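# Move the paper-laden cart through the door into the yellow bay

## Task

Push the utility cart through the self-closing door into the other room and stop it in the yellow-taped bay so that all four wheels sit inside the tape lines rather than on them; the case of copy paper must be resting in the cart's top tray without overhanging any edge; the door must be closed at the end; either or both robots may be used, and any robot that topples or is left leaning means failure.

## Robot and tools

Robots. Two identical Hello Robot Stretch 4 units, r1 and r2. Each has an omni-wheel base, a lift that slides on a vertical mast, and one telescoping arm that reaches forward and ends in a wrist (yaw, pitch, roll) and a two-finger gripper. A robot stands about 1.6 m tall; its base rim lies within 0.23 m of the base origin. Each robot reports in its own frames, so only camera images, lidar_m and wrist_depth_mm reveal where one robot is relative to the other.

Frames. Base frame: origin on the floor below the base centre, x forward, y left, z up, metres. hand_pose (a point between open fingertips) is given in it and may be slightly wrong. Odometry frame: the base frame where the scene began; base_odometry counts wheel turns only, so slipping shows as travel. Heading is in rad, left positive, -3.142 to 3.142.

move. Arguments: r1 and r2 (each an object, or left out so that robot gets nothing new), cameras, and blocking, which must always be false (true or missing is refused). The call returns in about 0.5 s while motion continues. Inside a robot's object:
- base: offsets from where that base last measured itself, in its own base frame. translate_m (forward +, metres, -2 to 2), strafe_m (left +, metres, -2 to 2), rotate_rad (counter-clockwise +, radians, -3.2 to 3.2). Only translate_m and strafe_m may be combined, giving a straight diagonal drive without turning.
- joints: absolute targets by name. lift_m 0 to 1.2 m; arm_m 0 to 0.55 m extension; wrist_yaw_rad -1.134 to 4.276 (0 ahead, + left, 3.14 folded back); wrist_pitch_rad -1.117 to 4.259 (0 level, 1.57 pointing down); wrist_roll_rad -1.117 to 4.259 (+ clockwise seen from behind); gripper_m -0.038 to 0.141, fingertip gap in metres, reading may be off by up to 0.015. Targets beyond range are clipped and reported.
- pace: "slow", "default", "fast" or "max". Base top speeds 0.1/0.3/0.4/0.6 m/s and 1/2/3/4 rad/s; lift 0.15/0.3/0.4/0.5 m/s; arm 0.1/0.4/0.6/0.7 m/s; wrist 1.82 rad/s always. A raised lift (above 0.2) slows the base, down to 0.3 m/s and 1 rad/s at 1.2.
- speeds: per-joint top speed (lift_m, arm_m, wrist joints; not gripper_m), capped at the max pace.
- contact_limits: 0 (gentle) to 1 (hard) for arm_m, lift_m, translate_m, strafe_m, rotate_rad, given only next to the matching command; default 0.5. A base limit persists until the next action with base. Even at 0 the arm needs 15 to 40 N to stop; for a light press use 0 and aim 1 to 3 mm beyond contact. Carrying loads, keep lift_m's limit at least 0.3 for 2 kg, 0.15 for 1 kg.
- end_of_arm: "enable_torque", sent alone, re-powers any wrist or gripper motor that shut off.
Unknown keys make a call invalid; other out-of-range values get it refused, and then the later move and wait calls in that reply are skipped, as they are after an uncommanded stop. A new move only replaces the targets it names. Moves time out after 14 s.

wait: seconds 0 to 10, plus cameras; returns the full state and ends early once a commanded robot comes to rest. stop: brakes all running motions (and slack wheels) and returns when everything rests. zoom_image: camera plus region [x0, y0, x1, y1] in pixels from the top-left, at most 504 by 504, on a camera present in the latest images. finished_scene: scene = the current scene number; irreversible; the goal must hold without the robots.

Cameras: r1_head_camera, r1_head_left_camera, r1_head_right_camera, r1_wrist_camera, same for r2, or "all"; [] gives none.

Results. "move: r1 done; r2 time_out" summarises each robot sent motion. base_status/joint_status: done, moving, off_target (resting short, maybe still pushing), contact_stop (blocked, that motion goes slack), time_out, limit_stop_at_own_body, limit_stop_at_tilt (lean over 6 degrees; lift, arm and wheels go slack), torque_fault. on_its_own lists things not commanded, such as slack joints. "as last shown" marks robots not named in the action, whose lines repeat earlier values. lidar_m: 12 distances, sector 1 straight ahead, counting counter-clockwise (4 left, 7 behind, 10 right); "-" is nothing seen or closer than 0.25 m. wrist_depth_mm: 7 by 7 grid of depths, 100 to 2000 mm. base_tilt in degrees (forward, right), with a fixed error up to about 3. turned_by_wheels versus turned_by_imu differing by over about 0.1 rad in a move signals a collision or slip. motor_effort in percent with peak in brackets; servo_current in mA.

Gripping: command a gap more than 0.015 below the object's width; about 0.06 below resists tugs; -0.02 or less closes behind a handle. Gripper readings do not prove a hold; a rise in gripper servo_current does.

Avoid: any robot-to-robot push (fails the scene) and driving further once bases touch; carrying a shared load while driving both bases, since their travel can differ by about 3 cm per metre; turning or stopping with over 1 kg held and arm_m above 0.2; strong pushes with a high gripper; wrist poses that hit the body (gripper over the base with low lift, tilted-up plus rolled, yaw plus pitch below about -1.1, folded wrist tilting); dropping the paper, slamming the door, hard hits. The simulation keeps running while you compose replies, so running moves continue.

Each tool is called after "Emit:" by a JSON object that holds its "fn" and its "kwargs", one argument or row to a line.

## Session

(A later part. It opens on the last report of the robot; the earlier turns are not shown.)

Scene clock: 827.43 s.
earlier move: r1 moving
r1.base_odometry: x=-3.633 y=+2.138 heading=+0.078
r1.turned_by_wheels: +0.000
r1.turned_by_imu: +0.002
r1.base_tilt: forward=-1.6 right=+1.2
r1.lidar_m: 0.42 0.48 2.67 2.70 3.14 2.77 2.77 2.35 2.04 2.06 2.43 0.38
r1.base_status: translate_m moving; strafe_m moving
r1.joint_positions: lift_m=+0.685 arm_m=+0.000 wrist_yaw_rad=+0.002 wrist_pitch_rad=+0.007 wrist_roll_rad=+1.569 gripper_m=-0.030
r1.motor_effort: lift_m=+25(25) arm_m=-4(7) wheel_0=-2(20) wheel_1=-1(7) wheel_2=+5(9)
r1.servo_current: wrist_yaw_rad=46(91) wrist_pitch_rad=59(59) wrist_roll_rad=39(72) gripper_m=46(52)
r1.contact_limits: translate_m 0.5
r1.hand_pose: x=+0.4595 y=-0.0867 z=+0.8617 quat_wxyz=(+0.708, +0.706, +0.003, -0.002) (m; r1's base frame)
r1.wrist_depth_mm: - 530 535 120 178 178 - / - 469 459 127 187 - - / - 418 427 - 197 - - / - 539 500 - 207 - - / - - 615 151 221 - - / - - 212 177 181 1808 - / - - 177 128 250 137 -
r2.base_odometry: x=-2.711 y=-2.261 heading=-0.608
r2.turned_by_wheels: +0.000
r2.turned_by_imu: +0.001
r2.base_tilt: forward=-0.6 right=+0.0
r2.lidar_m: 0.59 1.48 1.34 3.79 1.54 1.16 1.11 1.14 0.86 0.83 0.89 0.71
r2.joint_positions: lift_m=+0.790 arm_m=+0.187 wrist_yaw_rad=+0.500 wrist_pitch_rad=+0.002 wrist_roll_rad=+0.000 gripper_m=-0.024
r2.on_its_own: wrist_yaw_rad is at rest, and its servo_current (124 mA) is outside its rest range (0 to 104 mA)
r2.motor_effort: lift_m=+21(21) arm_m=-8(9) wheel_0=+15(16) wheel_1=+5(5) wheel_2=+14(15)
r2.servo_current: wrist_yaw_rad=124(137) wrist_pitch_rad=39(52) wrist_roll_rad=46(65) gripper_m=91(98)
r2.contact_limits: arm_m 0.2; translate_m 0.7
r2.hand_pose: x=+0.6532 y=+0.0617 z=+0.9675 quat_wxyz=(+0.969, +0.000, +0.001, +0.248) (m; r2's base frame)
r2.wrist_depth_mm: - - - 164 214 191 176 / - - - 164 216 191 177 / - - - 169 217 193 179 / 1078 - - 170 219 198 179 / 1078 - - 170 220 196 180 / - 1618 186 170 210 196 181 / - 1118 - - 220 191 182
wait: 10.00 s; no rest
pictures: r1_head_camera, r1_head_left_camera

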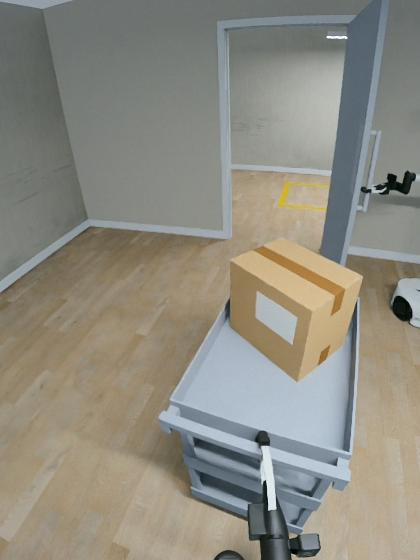

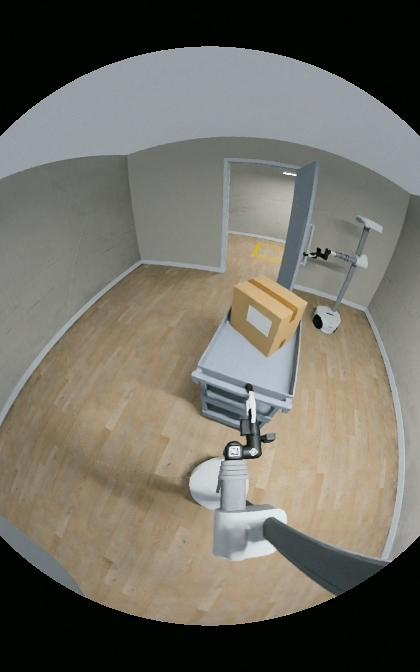

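Emit:
{"fn": "move", "kwargs": {
  "r1": {"base":{"rotate_rad":-0.35},"pace":"slow"},
  "blocking": false,
  "cameras": []
}}

Emit:
{"fn": "wait", "kwargs": {
  "seconds": 2,
  "cameras": []
}}

Emit:
{"fn": "move", "kwargs": {
  "r1": {"base":{"strafe_m":0.4},"contact_limits":{"strafe_m":0.5},"pace":"slow"},
  "blocking": false,
  "cameras": []
}}

Emit:
{"fn": "wait", "kwargs": {
  "seconds": 6,
  "cameras": ["r1_head_camera"]
}}

Emit:
{"fn": "move", "kwargs": {
  "r1": {"base":{"rotate_rad":-0.4},"pace":"slow"},
  "blocking": false,
  "cameras": []
}}

Emit:
{"fn": "wait", "kwargs": {
  "seconds": 2,
  "cameras": ["r1_head_camera","r1_head_left_camera"]
}}

Scene clock: 838.50 s.
earlier move: r1 done
move: r1 moving
r1.turned_by_wheels: -0.125
r1.turned_by_imu: -0.126
r1.base_status: rotate_rad moving
r1.motor_effort: lift_m=+25(25) arm_m=-4(4) wheel_0=+9(11) wheel_1=+6(8) wheel_2=+8(8)
r2.turned_by_wheels: +0.000
r2.turned_by_imu: +0.000
r2.motor_effort: lift_m=+21(21) arm_m=-8(9) wheel_0=+15(16) wheel_1=+5(5) wheel_2=+14(14)
r2.contact_limits: arm_m 0.2; translate_m 0.7
pictures: none

Scene clock: 839.67 s.
earlier move: r1 done
r1.turned_by_wheels: -0.225
r1.turned_by_imu: -0.226
r1.base_status: done
r1.motor_effort: lift_m=+25(25) arm_m=-4(4) wheel_0=+1(11) wheel_1=+2(8) wheel_2=-1(8)
r2.turned_by_wheels: +0.000
r2.turned_by_imu: +0.000
r2.on_its_own: wrist_yaw_rad is at rest, and its servo_current (111 mA) is outside its rest range (0 to 104 mA)
r2.motor_effort: lift_m=+21(21) arm_m=-9(9) wheel_0=+16(16) wheel_1=+5(5) wheel_2=+14(15)
r2.contact_limits: arm_m 0.2; translate_m 0.7
wait: 1.17 of 2 s (r1 has come to rest)
pictures: none

Scene clock: 840.17 s.
move: r1 moving
r1.turned_by_wheels: +0.000
r1.turned_by_imu: +0.000
r1.base_status: strafe_m moving
r1.motor_effort: lift_m=+25(25) arm_m=-4(4) wheel_0=-10(10) wheel_1=+5(7) wheel_2=+0(1)
r1.contact_limits: strafe_m 0.5
r2.turned_by_wheels: +0.000
r2.turned_by_imu: +0.000
r2.motor_effort: lift_m=+21(21) arm_m=-9(9) wheel_0=+15(15) wheel_1=+5(5) wheel_2=+15(15)
r2.contact_limits: arm_m 0.2; translate_m 0.7
pictures: none

Scene clock: 844.80 s.
earlier move: r1 done
r1.turned_by_wheels: +0.000
r1.turned_by_imu: +0.001
r1.base_status: done
r1.motor_effort: lift_m=+25(25) arm_m=-4(4) wheel_0=-5(13) wheel_1=+3(8) wheel_2=-3(4)
r1.contact_limits: strafe_m 0.5
r2.turned_by_wheels: +0.000
r2.turned_by_imu: +0.001
r2.on_its_own: wrist_yaw_rad is at rest, and its servo_current (124 mA) is outside its rest range (0 to 104 mA)
r2.motor_effort: lift_m=+21(21) arm_m=-9(9) wheel_0=+15(16) wheel_1=+5(5) wheel_2=+15(15)
r2.contact_limits: arm_m 0.2; translate_m 0.7
wait: 4.63 of 6 s (r1 has come to rest)
pictures: r1_head_camera

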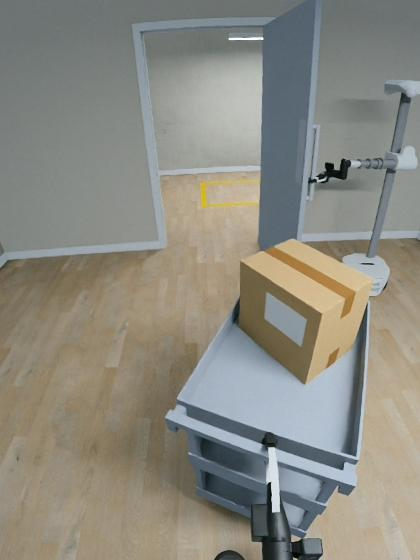

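Scene clock: 845.30 s.
move: r1 moving
r1.turned_by_wheels: -0.124
r1.turned_by_imu: -0.125
r1.base_status: rotate_rad moving
r1.motor_effort: lift_m=+25(25) arm_m=-2(4) wheel_0=+12(13) wheel_1=+7(8) wheel_2=+9(9)
r2.turned_by_wheels: +0.000
r2.turned_by_imu: +0.000
r2.motor_effort: lift_m=+21(21) arm_m=-9(9) wheel_0=+15(16) wheel_1=+5(5) wheel_2=+14(15)
r2.contact_limits: arm_m 0.2; translate_m 0.7
pictures: none

Scene clock: 846.40 s.
earlier move: r1 done
r1.base_odometry: x=-3.525 y=+2.523 heading=-0.671
r1.turned_by_wheels: -0.275
r1.turned_by_imu: -0.276
r1.base_tilt: forward=-1.6 right=+1.2
r1.lidar_m: 0.34 0.35 3.03 2.33 2.27 2.35 2.87 2.79 2.97 2.48 2.42 0.44
r1.base_status: done
r1.joint_positions: lift_m=+0.685 arm_m=+0.000 wrist_yaw_rad=+0.003 wrist_pitch_rad=+0.007 wrist_roll_rad=+1.569 gripper_m=-0.030
r1.motor_effort: lift_m=+25(25) arm_m=-4(4) wheel_0=+5(13) wheel_1=+2(8) wheel_2=+1(11)
r1.servo_current: wrist_yaw_rad=46(65) wrist_pitch_rad=59(65) wrist_roll_rad=46(72) gripper_m=46(52)
r1.hand_pose: x=+0.4595 y=-0.0866 z=+0.8617 quat_wxyz=(+0.708, +0.706, +0.004, -0.002) (m; r1's base frame)
r1.wrist_depth_mm: - - - - - 1537 1118 / - - - - 271 297 300 / - - - 253 254 1708 - / - - - 244 246 842 - / - - 512 177 237 - - / - 455 211 180 182 - - / - 466 182 - 219 128 -
r2.base_odometry: x=-2.711 y=-2.261 heading=-0.608
r2.turned_by_wheels: +0.000
r2.turned_by_imu: +0.000
r2.base_tilt: forward=-0.7 right=+0.0
r2.lidar_m: 0.56 1.57 1.42 3.75 1.52 1.16 1.11 1.15 0.86 0.83 0.90 0.73
r2.joint_positions: lift_m=+0.790 arm_m=+0.187 wrist_yaw_rad=+0.500 wrist_pitch_rad=+0.002 wrist_roll_rad=+0.000 gripper_m=-0.024
r2.on_its_own: wrist_yaw_rad is at rest, and its servo_current (130 mA) is outside its rest range (0 to 104 mA)
r2.motor_effort: lift_m=+21(21) arm_m=-9(9) wheel_0=+15(16) wheel_1=+5(5) wheel_2=+14(15)
r2.servo_current: wrist_yaw_rad=130(130) wrist_pitch_rad=46(46) wrist_roll_rad=52(59) gripper_m=91(98)
r2.contact_limits: arm_m 0.2; translate_m 0.7
r2.hand_pose: x=+0.6532 y=+0.0617 z=+0.9675 quat_wxyz=(+0.969, +0.000, +0.001, +0.248) (m; r2's base frame)
r2.wrist_depth_mm: - - - 164 214 191 176 / - - - 164 216 191 178 / - - - 169 217 193 178 / 1138 - - 170 219 197 179 / 1138 - - 170 220 196 180 / - 1708 186 170 210 196 181 / - 1118 - - 218 191 182
wait: 1.10 of 2 s (r1 has come to rest)
pictures: r1_head_camera, r1_head_left_camera

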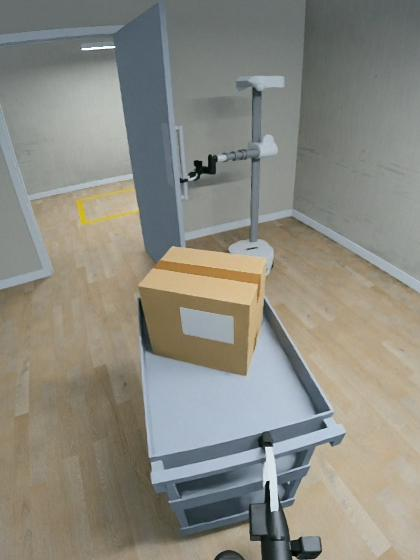

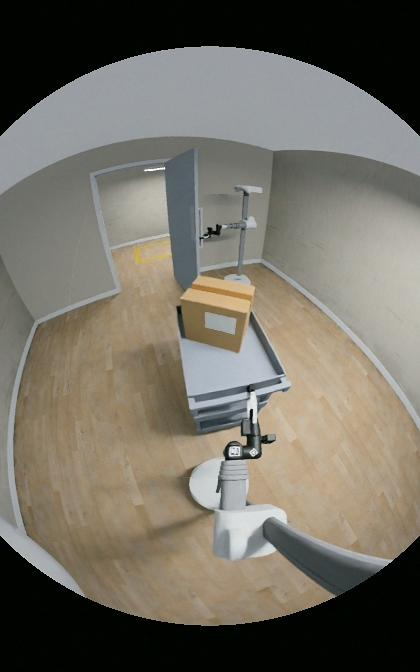

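Emit:
{"fn": "move", "kwargs": {
  "r1": {"base":{"strafe_m":0.5,"translate_m":-0.08},"contact_limits":{"translate_m":0.5},"pace":"slow"},
  "blocking": false,
  "cameras": []
}}

Emit:
{"fn": "wait", "kwargs": {
  "seconds": 7,
  "cameras": []
}}

Emit:
{"fn": "move", "kwargs": {
  "r1": {"base":{"rotate_rad":-0.5},"pace":"slow"},
  "blocking": false,
  "cameras": []
}}

Emit:
{"fn": "wait", "kwargs": {
  "seconds": 2,
  "cameras": ["r1_head_camera"]
}}

Emit:
{"fn": "move", "kwargs": {
  "r1": {"base":{"strafe_m":0.5,"translate_m":-0.08},"contact_limits":{"translate_m":0.5},"pace":"slow"},
  "blocking": false,
  "cameras": []
}}

Emit:
{"fn": "wait", "kwargs": {
  "seconds": 7,
  "cameras": []
}}

Emit:
{"fn": "move", "kwargs": {
  "r1": {"base":{"rotate_rad":-0.5},"pace":"slow"},
  "blocking": false,
  "cameras": []
}}

Emit:
{"fn": "wait", "kwargs": {
  "seconds": 2,
  "cameras": ["r1_head_camera","r1_head_left_camera","r2_head_left_camera"]
}}

Scene clock: 856.73 s.
move: r1 moving
r1.turned_by_wheels: +0.000
r1.turned_by_imu: +0.000
r1.base_status: translate_m moving; strafe_m moving
r1.motor_effort: lift_m=+25(25) arm_m=-3(4) wheel_0=-8(10) wheel_1=+5(6) wheel_2=+4(6)
r1.contact_limits: translate_m 0.5
r2.turned_by_wheels: +0.000
r2.turned_by_imu: +0.000
r2.motor_effort: lift_m=+21(21) arm_m=-8(9) wheel_0=+15(15) wheel_1=+5(5) wheel_2=+14(15)
r2.contact_limits: arm_m 0.2; translate_m 0.7
pictures: none

Scene clock: 862.50 s.
earlier move: r1 done
r1.turned_by_wheels: +0.000
r1.turned_by_imu: +0.001
r1.base_status: done
r1.motor_effort: lift_m=+25(25) arm_m=-3(4) wheel_0=-5(12) wheel_1=+1(8) wheel_2=+2(6)
r1.contact_limits: translate_m 0.5
r2.turned_by_wheels: +0.000
r2.turned_by_imu: +0.001
r2.on_its_own: wrist_yaw_rad is at rest, and its servo_current (137 mA) is outside its rest range (0 to 104 mA)
r2.motor_effort: lift_m=+21(21) arm_m=-9(9) wheel_0=+15(16) wheel_1=+5(5) wheel_2=+14(15)
r2.contact_limits: arm_m 0.2; translate_m 0.7
wait: 5.77 of 7 s (r1 has come to rest)
pictures: none

Scene clock: 863.00 s.
move: r1 moving
r1.turned_by_wheels: -0.125
r1.turned_by_imu: -0.125
r1.base_status: rotate_rad moving
r1.motor_effort: lift_m=+25(25) arm_m=-4(4) wheel_0=+11(13) wheel_1=+7(7) wheel_2=+9(9)
r2.turned_by_wheels: +0.000
r2.turned_by_imu: +0.000
r2.motor_effort: lift_m=+21(21) arm_m=-8(9) wheel_0=+15(15) wheel_1=+5(5) wheel_2=+14(14)
r2.contact_limits: arm_m 0.2; translate_m 0.7
pictures: none

Scene clock: 864.30 s.
earlier move: r1 done
r1.turned_by_wheels: -0.375
r1.turned_by_imu: -0.377
r1.base_status: done
r1.motor_effort: lift_m=+25(25) arm_m=-4(4) wheel_0=+0(13) wheel_1=+3(9) wheel_2=+0(12)
r2.turned_by_wheels: +0.000
r2.turned_by_imu: +0.000
r2.on_its_own: wrist_yaw_rad is at rest, and its servo_current (130 mA) is outside its rest range (0 to 104 mA)
r2.motor_effort: lift_m=+21(21) arm_m=-8(9) wheel_0=+15(16) wheel_1=+5(5) wheel_2=+15(15)
r2.contact_limits: arm_m 0.2; translate_m 0.7
wait: 1.30 of 2 s (r1 has come to rest)
pictures: r1_head_camera

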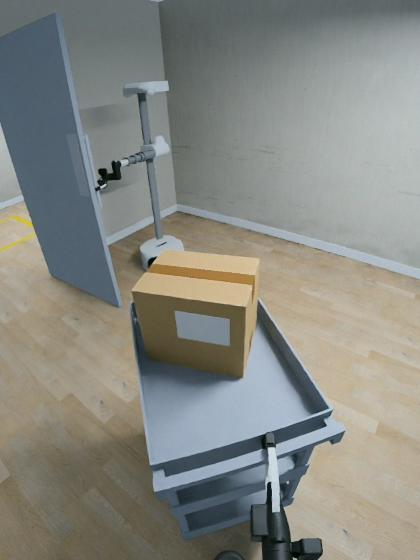

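Scene clock: 864.80 s.
move: r1 moving
r1.turned_by_wheels: +0.000
r1.turned_by_imu: +0.000
r1.base_status: translate_m moving; strafe_m moving
r1.motor_effort: lift_m=+25(25) arm_m=-4(4) wheel_0=-7(10) wheel_1=+4(7) wheel_2=+3(3)
r1.contact_limits: translate_m 0.5
r2.turned_by_wheels: +0.000
r2.turned_by_imu: +0.000
r2.motor_effort: lift_m=+21(21) arm_m=-8(9) wheel_0=+15(15) wheel_1=+5(5) wheel_2=+14(15)
r2.contact_limits: arm_m 0.2; translate_m 0.7
pictures: none

Scene clock: 870.57 s.
earlier move: r1 done
r1.turned_by_wheels: +0.000
r1.turned_by_imu: +0.001
r1.base_status: done
r1.motor_effort: lift_m=+25(25) arm_m=-4(4) wheel_0=-6(11) wheel_1=+3(8) wheel_2=+1(5)
r1.contact_limits: translate_m 0.5
r2.turned_by_wheels: +0.000
r2.turned_by_imu: +0.001
r2.on_its_own: wrist_yaw_rad is at rest, and its servo_current (111 mA) is outside its rest range (0 to 104 mA)
r2.motor_effort: lift_m=+21(21) arm_m=-9(9) wheel_0=+15(16) wheel_1=+5(5) wheel_2=+14(15)
r2.contact_limits: arm_m 0.2; translate_m 0.7
wait: 5.77 of 7 s (r1 has come to rest)
pictures: none

Scene clock: 871.07 s.
move: r1 moving
r1.turned_by_wheels: -0.125
r1.turned_by_imu: -0.125
r1.base_status: rotate_rad moving
r1.motor_effort: lift_m=+25(25) arm_m=-3(4) wheel_0=+12(12) wheel_1=+6(7) wheel_2=+9(9)
r2.turned_by_wheels: +0.000
r2.turned_by_imu: +0.000
r2.motor_effort: lift_m=+21(21) arm_m=-8(9) wheel_0=+15(16) wheel_1=+5(5) wheel_2=+15(15)
r2.contact_limits: arm_m 0.2; translate_m 0.7
pictures: none

Scene clock: 872.33 s.
earlier move: r1 done
r1.base_odometry: x=-2.848 y=+3.232 heading=-1.671
r1.turned_by_wheels: -0.375
r1.turned_by_imu: -0.377
r1.base_tilt: forward=-1.6 right=+1.3
r1.lidar_m: 0.32 0.32 2.33 2.48 1.84 1.45 1.44 1.59 2.41 3.31 3.60 0.43
r1.base_status: done
r1.joint_positions: lift_m=+0.685 arm_m=+0.000 wrist_yaw_rad=-0.001 wrist_pitch_rad=+0.007 wrist_roll_rad=+1.569 gripper_m=-0.030
r1.motor_effort: lift_m=+25(25) arm_m=-3(4) wheel_0=+2(12) wheel_1=+3(7) wheel_2=-1(11)
r1.servo_current: wrist_yaw_rad=33(59) wrist_pitch_rad=46(59) wrist_roll_rad=33(72) gripper_m=46(52)
r1.hand_pose: x=+0.4592 y=-0.0878 z=+0.8617 quat_wxyz=(+0.708, +0.706, +0.002, -0.003) (m; r1's base frame)
r1.wrist_depth_mm: - - - - - 1661 1182 / - - - - 293 300 303 / - - - - 272 1708 1205 / - - - 251 257 1863 - / - - 647 183 238 - - / - 469 210 178 181 - - / - 436 442 - 215 128 -
r2.base_odometry: x=-2.711 y=-2.261 heading=-0.608
r2.turned_by_wheels: +0.000
r2.turned_by_imu: +0.000
r2.base_tilt: forward=-0.7 right=+0.0
r2.lidar_m: 0.59 1.73 1.80 3.77 1.56 1.17 1.11 1.17 0.86 0.83 0.90 0.70
r2.joint_positions: lift_m=+0.790 arm_m=+0.187 wrist_yaw_rad=+0.500 wrist_pitch_rad=+0.002 wrist_roll_rad=+0.000 gripper_m=-0.024
r2.on_its_own: wrist_yaw_rad is at rest, and its servo_current (111 mA) is outside its rest range (0 to 104 mA)
r2.motor_effort: lift_m=+21(21) arm_m=-8(9) wheel_0=+15(16) wheel_1=+5(5) wheel_2=+14(15)
r2.servo_current: wrist_yaw_rad=111(130) wrist_pitch_rad=46(46) wrist_roll_rad=39(59) gripper_m=85(98)
r2.contact_limits: arm_m 0.2; translate_m 0.7
r2.hand_pose: x=+0.6532 y=+0.0617 z=+0.9675 quat_wxyz=(+0.969, +0.000, +0.001, +0.248) (m; r2's base frame)
r2.wrist_depth_mm: - - - 164 215 190 176 / - - - 164 216 192 177 / - - - 169 217 195 179 / - 1499 - 170 219 198 180 / - - - 170 221 196 181 / - 1618 185 170 211 197 182 / - - - - 220 191 182
wait: 1.27 of 2 s (r1 has come to rest)
pictures: r1_head_camera, r1_head_left_camera, r2_head_left_camera

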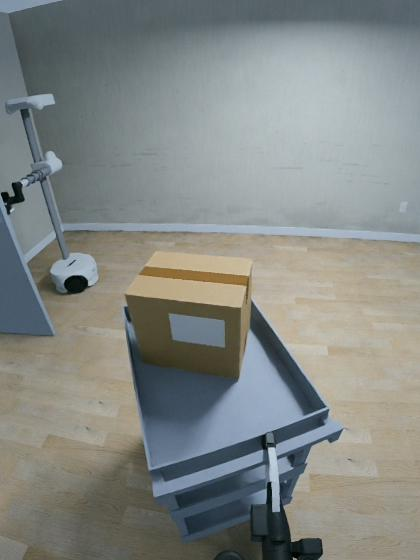

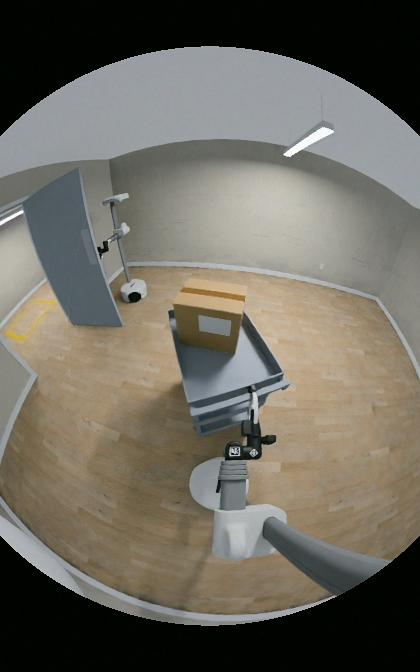

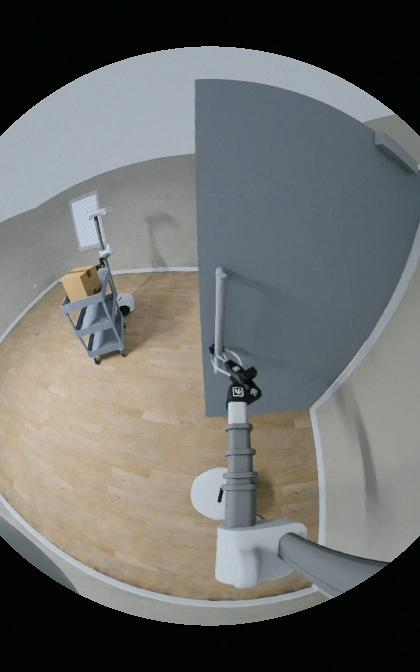

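Emit:
{"fn": "move", "kwargs": {
  "r1": {"base":{"strafe_m":0.45,"translate_m":0.0},"contact_limits":{"translate_m":0.5},"pace":"slow"},
  "blocking": false,
  "cameras": []
}}

Emit:
{"fn": "wait", "kwargs": {
  "seconds": 7,
  "cameras": []
}}

Emit:
{"fn": "move", "kwargs": {
  "r1": {"base":{"rotate_rad":-0.5},"pace":"slow"},
  "blocking": false,
  "cameras": []
}}

Emit:
{"fn": "wait", "kwargs": {
  "seconds": 2,
  "cameras": ["r1_head_camera","r1_head_left_camera","r2_head_left_camera"]
}}

Scene clock: 884.77 s.
move: r1 moving
r1.turned_by_wheels: +0.000
r1.turned_by_imu: -0.001
r1.base_status: translate_m moving; strafe_m moving
r1.motor_effort: lift_m=+25(25) arm_m=-4(4) wheel_0=-8(11) wheel_1=+6(9) wheel_2=+0(2)
r1.contact_limits: translate_m 0.5
r2.turned_by_wheels: +0.000
r2.turned_by_imu: +0.000
r2.motor_effort: lift_m=+21(21) arm_m=-8(9) wheel_0=+15(16) wheel_1=+5(5) wheel_2=+14(15)
r2.contact_limits: arm_m 0.2; translate_m 0.7
pictures: none

Scene clock: 889.90 s.
earlier move: r1 done
r1.turned_by_wheels: +0.000
r1.turned_by_imu: +0.001
r1.base_status: done
r1.motor_effort: lift_m=+25(25) arm_m=-3(4) wheel_0=-4(12) wheel_1=+2(9) wheel_2=-2(4)
r1.contact_limits: translate_m 0.5
r2.turned_by_wheels: +0.000
r2.turned_by_imu: +0.001
r2.on_its_own: wrist_yaw_rad is at rest, and its servo_current (124 mA) is outside its rest range (0 to 104 mA)
r2.motor_effort: lift_m=+21(21) arm_m=-9(9) wheel_0=+15(16) wheel_1=+5(5) wheel_2=+15(15)
r2.contact_limits: arm_m 0.2; translate_m 0.7
wait: 5.13 of 7 s (r1 has come to rest)
pictures: none

Scene clock: 890.40 s.
move: r1 moving
r1.turned_by_wheels: -0.124
r1.turned_by_imu: -0.124
r1.base_status: rotate_rad moving
r1.motor_effort: lift_m=+25(25) arm_m=-1(4) wheel_0=+12(12) wheel_1=+7(7) wheel_2=+10(10)
r2.turned_by_wheels: +0.000
r2.turned_by_imu: +0.000
r2.motor_effort: lift_m=+21(21) arm_m=-8(9) wheel_0=+15(15) wheel_1=+5(5) wheel_2=+14(15)
r2.contact_limits: arm_m 0.2; translate_m 0.7
pictures: none

Scene clock: 891.90 s.
earlier move: r1 done
r1.base_odometry: x=-2.400 y=+3.187 heading=-2.171
r1.turned_by_wheels: -0.376
r1.turned_by_imu: -0.377
r1.base_tilt: forward=-1.6 right=+1.3
r1.lidar_m: 0.31 0.28 1.85 2.05 2.02 1.73 1.38 1.39 1.56 2.40 3.75 0.47
r1.base_status: done
r1.joint_positions: lift_m=+0.685 arm_m=+0.000 wrist_yaw_rad=-0.003 wrist_pitch_rad=+0.007 wrist_roll_rad=+1.569 gripper_m=-0.030
r1.motor_effort: lift_m=+25(25) arm_m=+4(4) wheel_0=+1(12) wheel_1=+3(7) wheel_2=-2(11)
r1.servo_current: wrist_yaw_rad=46(72) wrist_pitch_rad=46(59) wrist_roll_rad=39(72) gripper_m=46(52)
r1.hand_pose: x=+0.4590 y=-0.0882 z=+0.8617 quat_wxyz=(+0.708, +0.706, +0.002, -0.003) (m; r1's base frame)
r1.wrist_depth_mm: - - - - - 1708 1182 / - - - - - 1576 1138 / - - - - 297 1499 1160 / - - - - 260 1756 - / - - - 240 242 1863 - / - - 208 179 182 - - / - 418 424 - 211 128 -
r2.base_odometry: x=-2.711 y=-2.261 heading=-0.608
r2.turned_by_wheels: +0.000
r2.turned_by_imu: +0.000
r2.base_tilt: forward=-0.7 right=+0.0
r2.lidar_m: 0.59 1.67 1.80 3.77 1.56 1.14 1.11 1.15 0.87 0.82 0.87 0.69
r2.joint_positions: lift_m=+0.790 arm_m=+0.187 wrist_yaw_rad=+0.500 wrist_pitch_rad=+0.002 wrist_roll_rad=+0.000 gripper_m=-0.024
r2.on_its_own: wrist_yaw_rad is at rest, and its servo_current (130 mA) is outside its rest range (0 to 104 mA)
r2.motor_effort: lift_m=+21(21) arm_m=-8(9) wheel_0=+15(16) wheel_1=+5(5) wheel_2=+14(15)
r2.servo_current: wrist_yaw_rad=130(130) wrist_pitch_rad=39(46) wrist_roll_rad=46(59) gripper_m=91(98)
r2.contact_limits: arm_m 0.2; translate_m 0.7
r2.hand_pose: x=+0.6532 y=+0.0617 z=+0.9675 quat_wxyz=(+0.969, +0.000, +0.001, +0.248) (m; r2's base frame)
r2.wrist_depth_mm: - - - 164 214 190 176 / - - - 164 216 191 177 / - - - 169 217 193 179 / - - 1464 170 219 198 180 / - - - 170 220 196 180 / - - 185 170 211 197 181 / - 1708 - - 219 191 182
wait: 1.50 of 2 s (r1 has come to rest)
pictures: r1_head_camera, r1_head_left_camera, r2_head_left_camera

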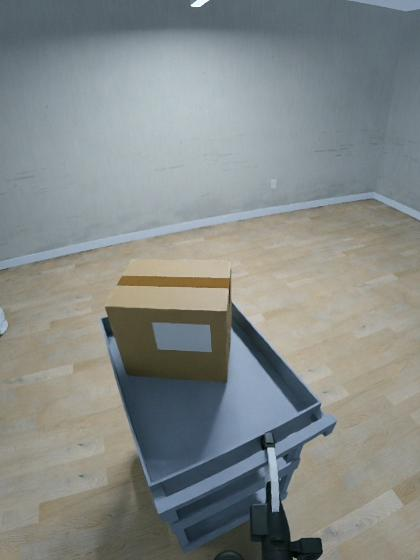

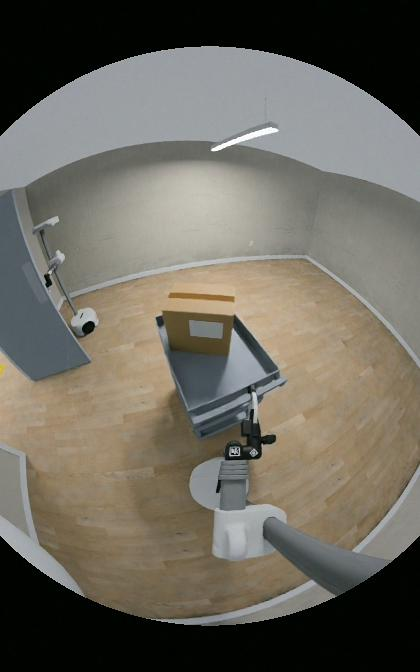

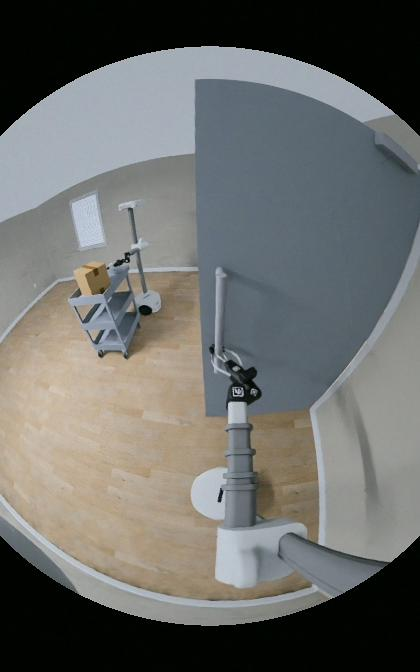

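Emit:
{"fn": "move", "kwargs": {
  "r1": {"base":{"strafe_m":0.5,"translate_m":0.0},"contact_limits":{"translate_m":0.5},"pace":"slow"},
  "blocking": false,
  "cameras": []
}}

Emit:
{"fn": "wait", "kwargs": {
  "seconds": 7,
  "cameras": []
}}

Emit:
{"fn": "move", "kwargs": {
  "r1": {"base":{"rotate_rad":-0.5},"pace":"slow"},
  "blocking": false,
  "cameras": []
}}

Emit:
{"fn": "wait", "kwargs": {
  "seconds": 2,
  "cameras": ["r1_head_left_camera"]
}}

Emit:
{"fn": "move", "kwargs": {
  "r1": {"base":{"strafe_m":0.4,"translate_m":0.0},"contact_limits":{"translate_m":0.5},"pace":"slow"},
  "blocking": false,
  "cameras": []
}}

Emit:
{"fn": "wait", "kwargs": {
  "seconds": 7,
  "cameras": ["r1_head_left_camera","r2_head_left_camera","r1_head_right_camera"]
}}

Scene clock: 903.40 s.
move: r1 moving
r1.turned_by_wheels: +0.000
r1.turned_by_imu: -0.001
r1.base_status: translate_m moving; strafe_m moving
r1.motor_effort: lift_m=+25(25) arm_m=+4(4) wheel_0=-9(11) wheel_1=+6(8) wheel_2=+0(1)
r1.contact_limits: translate_m 0.5
r2.turned_by_wheels: +0.000
r2.turned_by_imu: +0.000
r2.motor_effort: lift_m=+21(21) arm_m=-8(9) wheel_0=+15(16) wheel_1=+5(5) wheel_2=+14(15)
r2.contact_limits: arm_m 0.2; translate_m 0.7
pictures: none

Scene clock: 909.03 s.
earlier move: r1 done
r1.turned_by_wheels: +0.000
r1.turned_by_imu: +0.001
r1.base_status: done
r1.motor_effort: lift_m=+25(25) arm_m=+4(4) wheel_0=-3(12) wheel_1=+3(8) wheel_2=-1(3)
r1.contact_limits: translate_m 0.5
r2.turned_by_wheels: +0.000
r2.turned_by_imu: +0.001
r2.on_its_own: wrist_yaw_rad is at rest, and its servo_current (124 mA) is outside its rest range (0 to 104 mA)
r2.motor_effort: lift_m=+21(21) arm_m=-8(9) wheel_0=+15(16) wheel_1=+5(5) wheel_2=+14(15)
r2.contact_limits: arm_m 0.2; translate_m 0.7
wait: 5.63 of 7 s (r1 has come to rest)
pictures: none

Scene clock: 909.53 s.
move: r1 moving
r1.turned_by_wheels: -0.125
r1.turned_by_imu: -0.125
r1.base_status: rotate_rad moving
r1.motor_effort: lift_m=+25(25) arm_m=+2(4) wheel_0=+9(12) wheel_1=+4(8) wheel_2=+9(9)
r2.turned_by_wheels: +0.000
r2.turned_by_imu: +0.000
r2.motor_effort: lift_m=+21(21) arm_m=-9(9) wheel_0=+15(16) wheel_1=+5(5) wheel_2=+14(15)
r2.contact_limits: arm_m 0.2; translate_m 0.7
pictures: none

Scene clock: 911.07 s.
earlier move: r1 done
r1.turned_by_wheels: -0.375
r1.turned_by_imu: -0.377
r1.base_status: done
r1.motor_effort: lift_m=+25(25) arm_m=+4(4) wheel_0=-1(12) wheel_1=+3(8) wheel_2=-3(13)
r2.turned_by_wheels: +0.000
r2.turned_by_imu: +0.000
r2.on_its_own: wrist_yaw_rad is at rest, and its servo_current (111 mA) is outside its rest range (0 to 104 mA)
r2.motor_effort: lift_m=+21(21) arm_m=-8(9) wheel_0=+15(16) wheel_1=+5(5) wheel_2=+14(15)
r2.contact_limits: arm_m 0.2; translate_m 0.7
wait: 1.53 of 2 s (r1 has come to rest)
pictures: r1_head_left_camera

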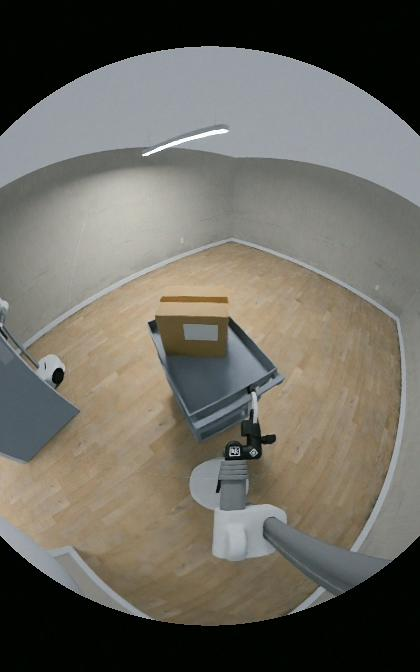

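Scene clock: 911.57 s.
move: r1 moving
r1.turned_by_wheels: +0.000
r1.turned_by_imu: -0.001
r1.base_status: translate_m moving; strafe_m moving
r1.motor_effort: lift_m=+25(25) arm_m=+4(4) wheel_0=-9(9) wheel_1=+4(9) wheel_2=+0(2)
r1.contact_limits: translate_m 0.5
r2.turned_by_wheels: +0.000
r2.turned_by_imu: +0.000
r2.motor_effort: lift_m=+21(21) arm_m=-8(9) wheel_0=+15(16) wheel_1=+5(5) wheel_2=+14(15)
r2.contact_limits: arm_m 0.2; translate_m 0.7
pictures: none

Scene clock: 916.20 s.
earlier move: r1 done
r1.base_odometry: x=-1.807 y=+2.548 heading=-2.672
r1.turned_by_wheels: +0.000
r1.turned_by_imu: +0.002
r1.base_tilt: forward=-1.6 right=+1.3
r1.lidar_m: 0.40 0.40 1.05 1.14 1.77 1.31 1.46 1.89 1.88 2.11 3.37 0.43
r1.base_status: done
r1.joint_positions: lift_m=+0.685 arm_m=+0.000 wrist_yaw_rad=-0.003 wrist_pitch_rad=+0.007 wrist_roll_rad=+1.569 gripper_m=-0.030
r1.motor_effort: lift_m=+25(25) arm_m=+4(4) wheel_0=-3(12) wheel_1=+2(9) wheel_2=-3(4)
r1.servo_current: wrist_yaw_rad=59(72) wrist_pitch_rad=52(59) wrist_roll_rad=46(72) gripper_m=46(52)
r1.contact_limits: translate_m 0.5
r1.hand_pose: x=+0.4590 y=-0.0883 z=+0.8617 quat_wxyz=(+0.708, +0.706, +0.001, -0.004) (m; r1's base frame)
r1.wrist_depth_mm: - - - - 235 244 246 / - - - 233 234 1576 1118 / - - - 232 233 1576 - / - - 530 171 232 - - / - 462 462 169 231 - - / - 508 187 179 181 - - / - - 183 125 228 128 -
r2.base_odometry: x=-2.711 y=-2.261 heading=-0.608
r2.turned_by_wheels: +0.000
r2.turned_by_imu: +0.001
r2.base_tilt: forward=-0.7 right=+0.0
r2.lidar_m: 0.59 1.45 1.47 3.79 1.56 1.15 1.11 1.16 0.86 0.82 0.89 0.69
r2.joint_positions: lift_m=+0.790 arm_m=+0.187 wrist_yaw_rad=+0.500 wrist_pitch_rad=+0.002 wrist_roll_rad=+0.000 gripper_m=-0.024
r2.motor_effort: lift_m=+21(21) arm_m=-9(9) wheel_0=+15(16) wheel_1=+5(5) wheel_2=+14(15)
r2.servo_current: wrist_yaw_rad=104(137) wrist_pitch_rad=39(46) wrist_roll_rad=52(65) gripper_m=98(98)
r2.contact_limits: arm_m 0.2; translate_m 0.7
r2.hand_pose: x=+0.6532 y=+0.0617 z=+0.9675 quat_wxyz=(+0.969, +0.000, +0.001, +0.248) (m; r2's base frame)
r2.wrist_depth_mm: - - - 164 215 191 176 / - - - 164 215 191 177 / - - - 169 216 193 179 / - 1160 1397 170 219 198 180 / - 1499 - 170 220 196 181 / - - 185 170 210 197 181 / - 156 - - 219 191 182
wait: 4.63 of 7 s (r1 has come to rest)
pictures: r1_head_left_camera, r1_head_right_camera, r2_head_left_camera

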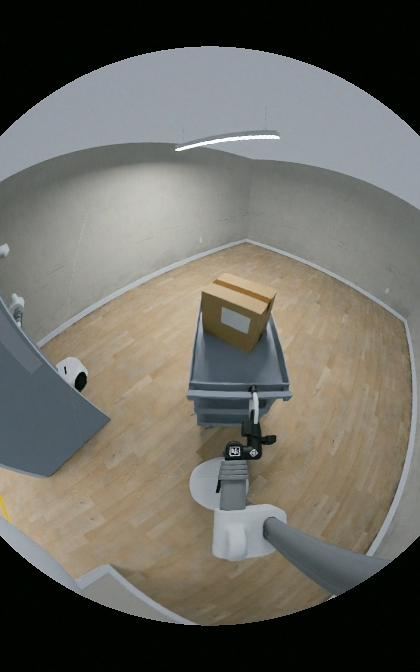

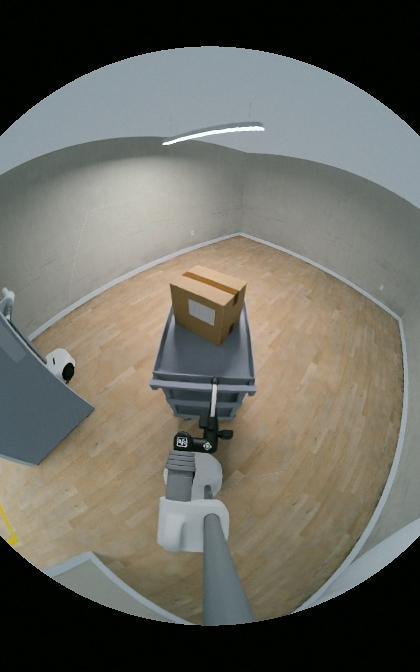

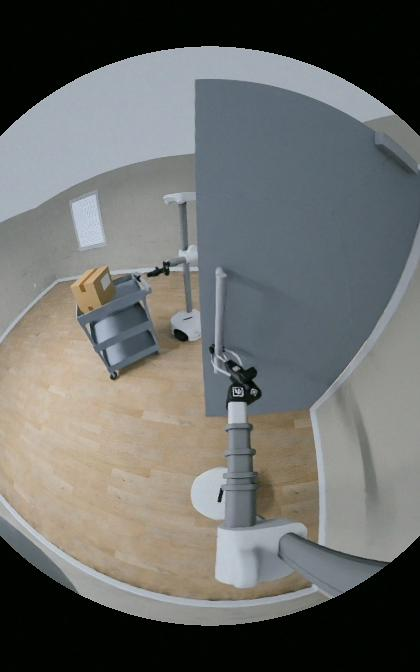

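Emit:
{"fn": "move", "kwargs": {
  "blocking": false
}}

Scene clock: 940.60 s.
r1.base_odometry: x=-1.807 y=+2.548 heading=-2.672
r1.turned_by_wheels: +0.000
r1.turned_by_imu: +0.000
r1.base_tilt: forward=-1.5 right=+1.3
r1.lidar_m: 0.35 0.40 1.07 1.13 1.76 1.31 1.48 1.90 1.89 2.12 3.36 0.43
r1.base_status: done
r1.joint_positions: lift_m=+0.685 arm_m=+0.000 wrist_yaw_rad=-0.003 wrist_pitch_rad=+0.007 wrist_roll_rad=+1.569 gripper_m=-0.030
r1.joint_status: not commanded
r1.measured_speeds: all 0
r1.motor_effort: lift_m=+25(25) arm_m=+4(4) wheel_0=-3(12) wheel_1=+2(9) wheel_2=-3(4)
r1.servo_current: wrist_yaw_rad=46(72) wrist_pitch_rad=52(59) wrist_roll_rad=52(72) gripper_m=46(52)
r1.contact_limits: translate_m 0.5
r1.hand_pose: x=+0.4590 y=-0.0883 z=+0.8617 quat_wxyz=(+0.708, +0.706, +0.001, -0.004) (m; r1's base frame)
r1.wrist_depth_mm: - - - - 236 245 245 / - - - 232 235 1576 1138 / - - - 232 233 1618 - / - - 530 170 231 - - / - 462 459 169 231 - - / - 512 187 180 181 - - / - - 182 125 228 128 -
r2.base_odometry: x=-2.711 y=-2.261 heading=-0.608
r2.turned_by_wheels: +0.000
r2.turned_by_imu: +0.000
r2.base_tilt: forward=-0.7 right=+0.1
r2.lidar_m: 0.57 1.45 1.48 3.80 1.52 1.15 1.11 1.18 0.87 0.81 0.87 0.70
r2.base_status: not commanded
r2.joint_positions: lift_m=+0.790 arm_m=+0.187 wrist_yaw_rad=+0.500 wrist_pitch_rad=+0.002 wrist_roll_rad=+0.000 gripper_m=-0.024
r2.joint_status: not commanded
r2.measured_speeds: all 0
r2.on_its_own: wrist_yaw_rad is at rest, and its servo_current (117 mA) is outside its rest range (0 to 104 mA)
r2.motor_effort: lift_m=+21(21) arm_m=-9(9) wheel_0=+15(16) wheel_1=+5(5) wheel_2=+14(15)
r2.servo_current: wrist_yaw_rad=117(137) wrist_pitch_rad=46(46) wrist_roll_rad=59(65) gripper_m=91(98)
r2.contact_limits: arm_m 0.2; translate_m 0.7
r2.hand_pose: x=+0.6532 y=+0.0617 z=+0.9675 quat_wxyz=(+0.969, +0.000, +0.001, +0.248) (m; r2's base frame)
r2.wrist_depth_mm: - - - 164 214 191 176 / - - - 164 215 191 178 / - - - 170 217 194 179 / - 1160 1336 170 218 198 180 / - 1499 - 170 220 195 181 / - - 185 170 211 196 182 / - 157 - - 219 191 183
pictures: r1_head_camera, r1_head_left_camera, r1_head_right_camera, r1_wrist_camera, r2_head_camera, r2_head_left_camera, r2_head_right_camera, r2_wrist_camera
Images, in order (width x height): r1_head_camera 420x560, r1_head_left_camera 420x672, r1_head_right_camera 420x672, r1_wrist_camera 616x392, r2_head_camera 420x560, r2_head_left_camera 420x672, r2_head_right_camera 420x672, r2_wrist_camera 616x392.

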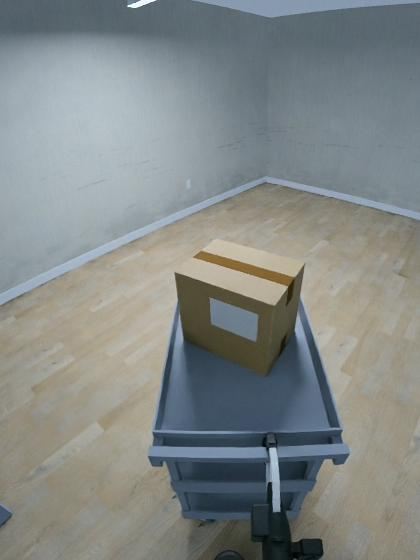

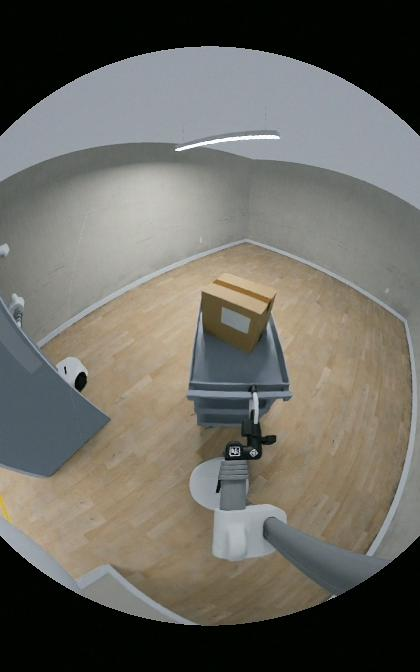

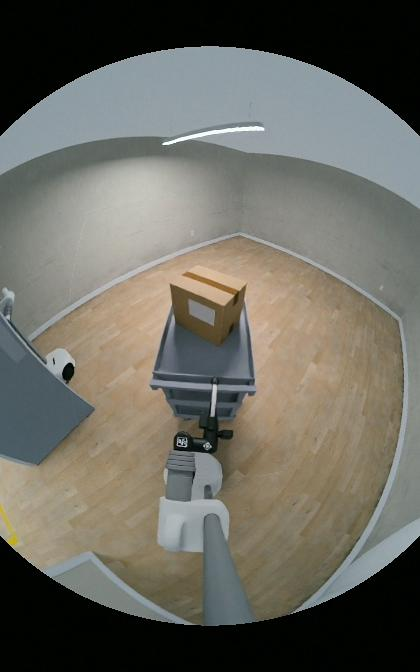

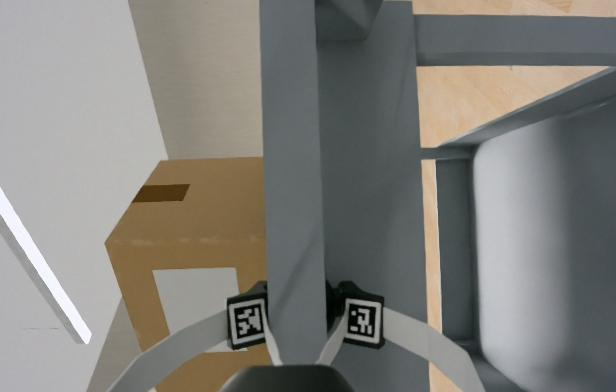

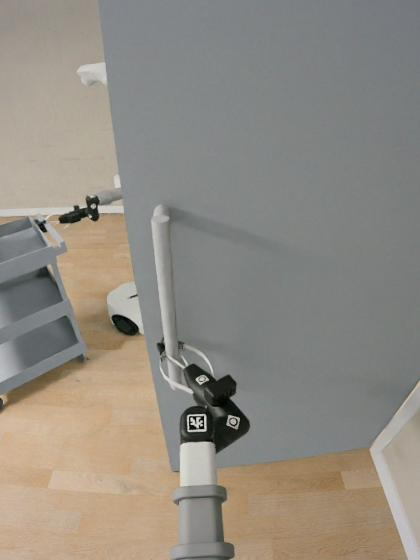

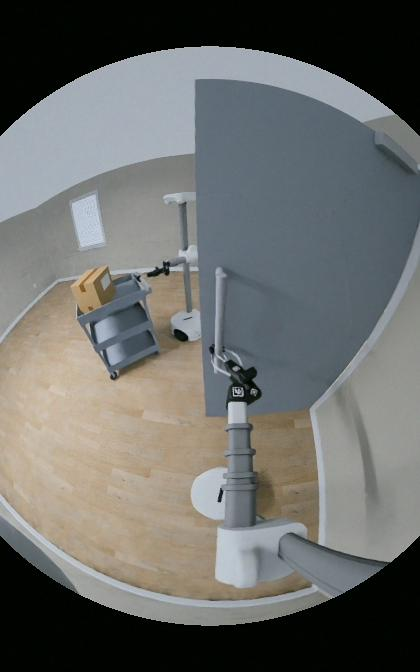

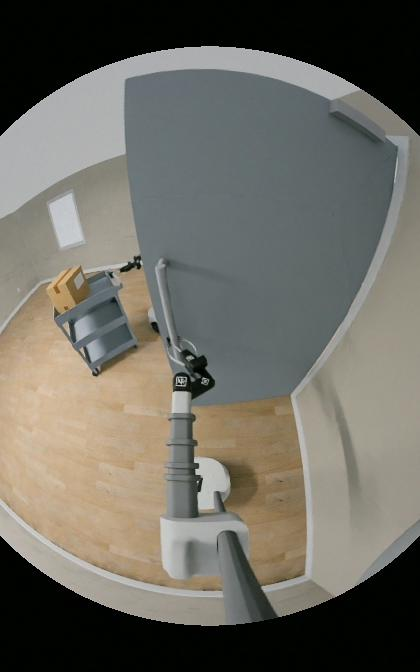

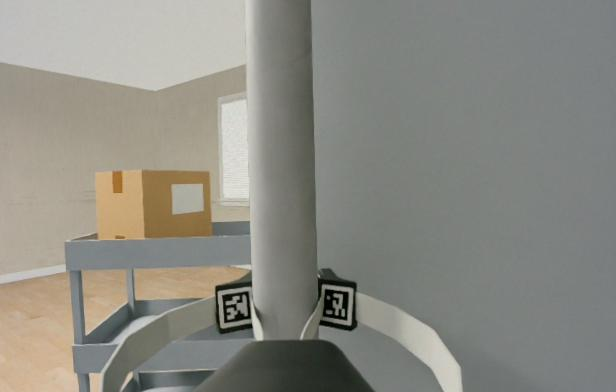

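Emit:
{"fn": "move", "kwargs": {
  "blocking": false,
  "r1": {"base":{"strafe_m":0.4},"pace":"slow"},
  "cameras": []
}}

Emit:
{"fn": "wait", "kwargs": {
  "seconds": 6,
  "cameras": []
}}

Emit:
{"fn": "move", "kwargs": {
  "blocking": false,
  "r1": {"base":{"rotate_rad":-0.45},"pace":"slow"},
  "cameras": []
}}

Emit:
{"fn": "wait", "kwargs": {
  "seconds": 2.5,
  "cameras": ["r1_head_camera","r1_head_left_camera","r1_head_right_camera"]
}}

Scene clock: 953.23 s.
move: r1 moving
r1.turned_by_wheels: +0.000
r1.turned_by_imu: +0.000
r1.base_status: strafe_m moving
r1.motor_effort: lift_m=+25(25) arm_m=+4(4) wheel_0=-9(11) wheel_1=+9(9) wheel_2=-2(2)
r2.turned_by_wheels: +0.000
r2.turned_by_imu: +0.000
r2.motor_effort: lift_m=+21(21) arm_m=-8(9) wheel_0=+15(16) wheel_1=+5(5) wheel_2=+14(14)
r2.contact_limits: arm_m 0.2; translate_m 0.7
pictures: none

Scene clock: 957.87 s.
earlier move: r1 done
r1.turned_by_wheels: +0.000
r1.turned_by_imu: +0.002
r1.base_status: done
r1.motor_effort: lift_m=+25(25) arm_m=+2(4) wheel_0=-5(11) wheel_1=+1(9) wheel_2=-1(3)
r2.turned_by_wheels: +0.000
r2.turned_by_imu: +0.001
r2.on_its_own: wrist_yaw_rad is at rest, and its servo_current (124 mA) is outside its rest range (0 to 104 mA)
r2.motor_effort: lift_m=+21(21) arm_m=-8(9) wheel_0=+15(16) wheel_1=+5(6) wheel_2=+14(15)
r2.contact_limits: arm_m 0.2; translate_m 0.7
wait: 4.63 of 6 s (r1 has come to rest)
pictures: none

Scene clock: 958.37 s.
move: r1 moving
r1.turned_by_wheels: -0.124
r1.turned_by_imu: -0.124
r1.base_status: rotate_rad moving
r1.motor_effort: lift_m=+25(25) arm_m=+1(2) wheel_0=+10(13) wheel_1=+8(8) wheel_2=+8(9)
r2.turned_by_wheels: +0.000
r2.turned_by_imu: +0.000
r2.motor_effort: lift_m=+21(21) arm_m=-8(9) wheel_0=+15(16) wheel_1=+5(5) wheel_2=+15(15)
r2.contact_limits: arm_m 0.2; translate_m 0.7
pictures: none

Scene clock: 959.57 s.
earlier move: r1 done
r1.base_odometry: x=-1.626 y=+2.192 heading=-3.122
r1.turned_by_wheels: -0.325
r1.turned_by_imu: -0.327
r1.base_tilt: forward=-1.6 right=+1.2
r1.lidar_m: 0.36 0.36 2.53 0.71 0.78 4.01 1.10 1.24 2.19 2.19 2.51 0.43
r1.base_status: done
r1.joint_positions: lift_m=+0.685 arm_m=+0.000 wrist_yaw_rad=+0.002 wrist_pitch_rad=+0.007 wrist_roll_rad=+1.569 gripper_m=-0.030
r1.motor_effort: lift_m=+25(25) arm_m=-4(4) wheel_0=+3(13) wheel_1=+3(8) wheel_2=+1(10)
r1.servo_current: wrist_yaw_rad=52(72) wrist_pitch_rad=52(59) wrist_roll_rad=46(59) gripper_m=46(52)
r1.hand_pose: x=+0.4594 y=-0.0869 z=+0.8617 quat_wxyz=(+0.708, +0.706, +0.003, -0.002) (m; r1's base frame)
r1.wrist_depth_mm: - - - - - 1661 1160 / - - - 256 264 272 274 / - - - 250 251 1708 1255 / - - - 241 244 1808 - / - - 517 176 237 - - / - 452 209 179 181 - - / - 462 183 - 221 128 -
r2.base_odometry: x=-2.711 y=-2.261 heading=-0.608
r2.turned_by_wheels: +0.000
r2.turned_by_imu: +0.000
r2.base_tilt: forward=-0.6 right=+0.0
r2.lidar_m: 0.57 1.29 1.37 3.76 1.53 1.15 1.10 1.18 0.84 0.83 0.89 0.70
r2.joint_positions: lift_m=+0.790 arm_m=+0.187 wrist_yaw_rad=+0.500 wrist_pitch_rad=+0.002 wrist_roll_rad=+0.000 gripper_m=-0.024
r2.on_its_own: wrist_yaw_rad is at rest, and its servo_current (124 mA) is outside its rest range (0 to 104 mA)
r2.motor_effort: lift_m=+21(21) arm_m=-8(9) wheel_0=+15(16) wheel_1=+5(5) wheel_2=+14(15)
r2.servo_current: wrist_yaw_rad=124(130) wrist_pitch_rad=46(46) wrist_roll_rad=46(59) gripper_m=91(98)
r2.contact_limits: arm_m 0.2; translate_m 0.7
r2.hand_pose: x=+0.6532 y=+0.0617 z=+0.9675 quat_wxyz=(+0.969, +0.000, +0.001, +0.248) (m; r2's base frame)
r2.wrist_depth_mm: - - - 164 215 191 176 / - - - 164 216 191 177 / - - - 169 216 194 179 / - 1060 1138 169 218 197 180 / - 1098 1118 170 221 196 181 / - - 186 170 211 196 181 / - - - - 220 191 183
wait: 1.20 of 2.5 s (r1 has come to rest)
pictures: r1_head_camera, r1_head_left_camera, r1_head_right_camera

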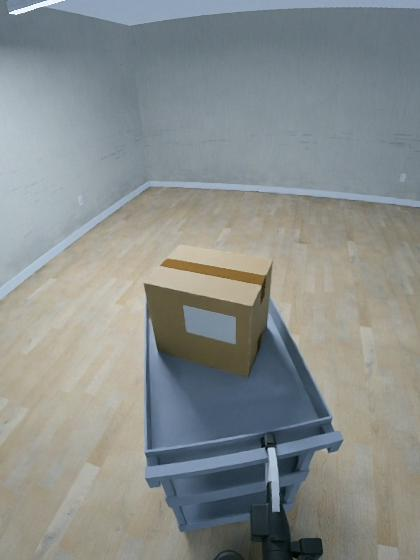

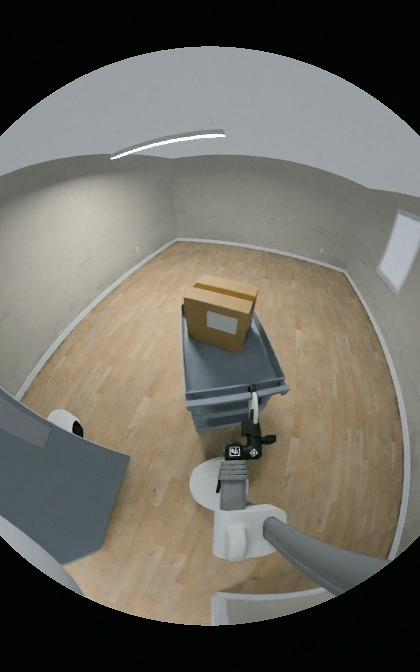

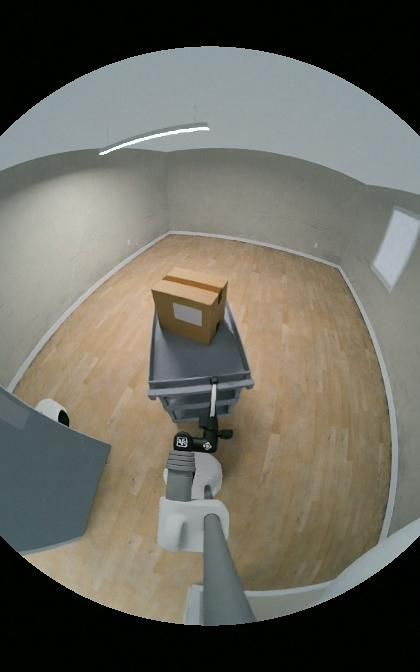

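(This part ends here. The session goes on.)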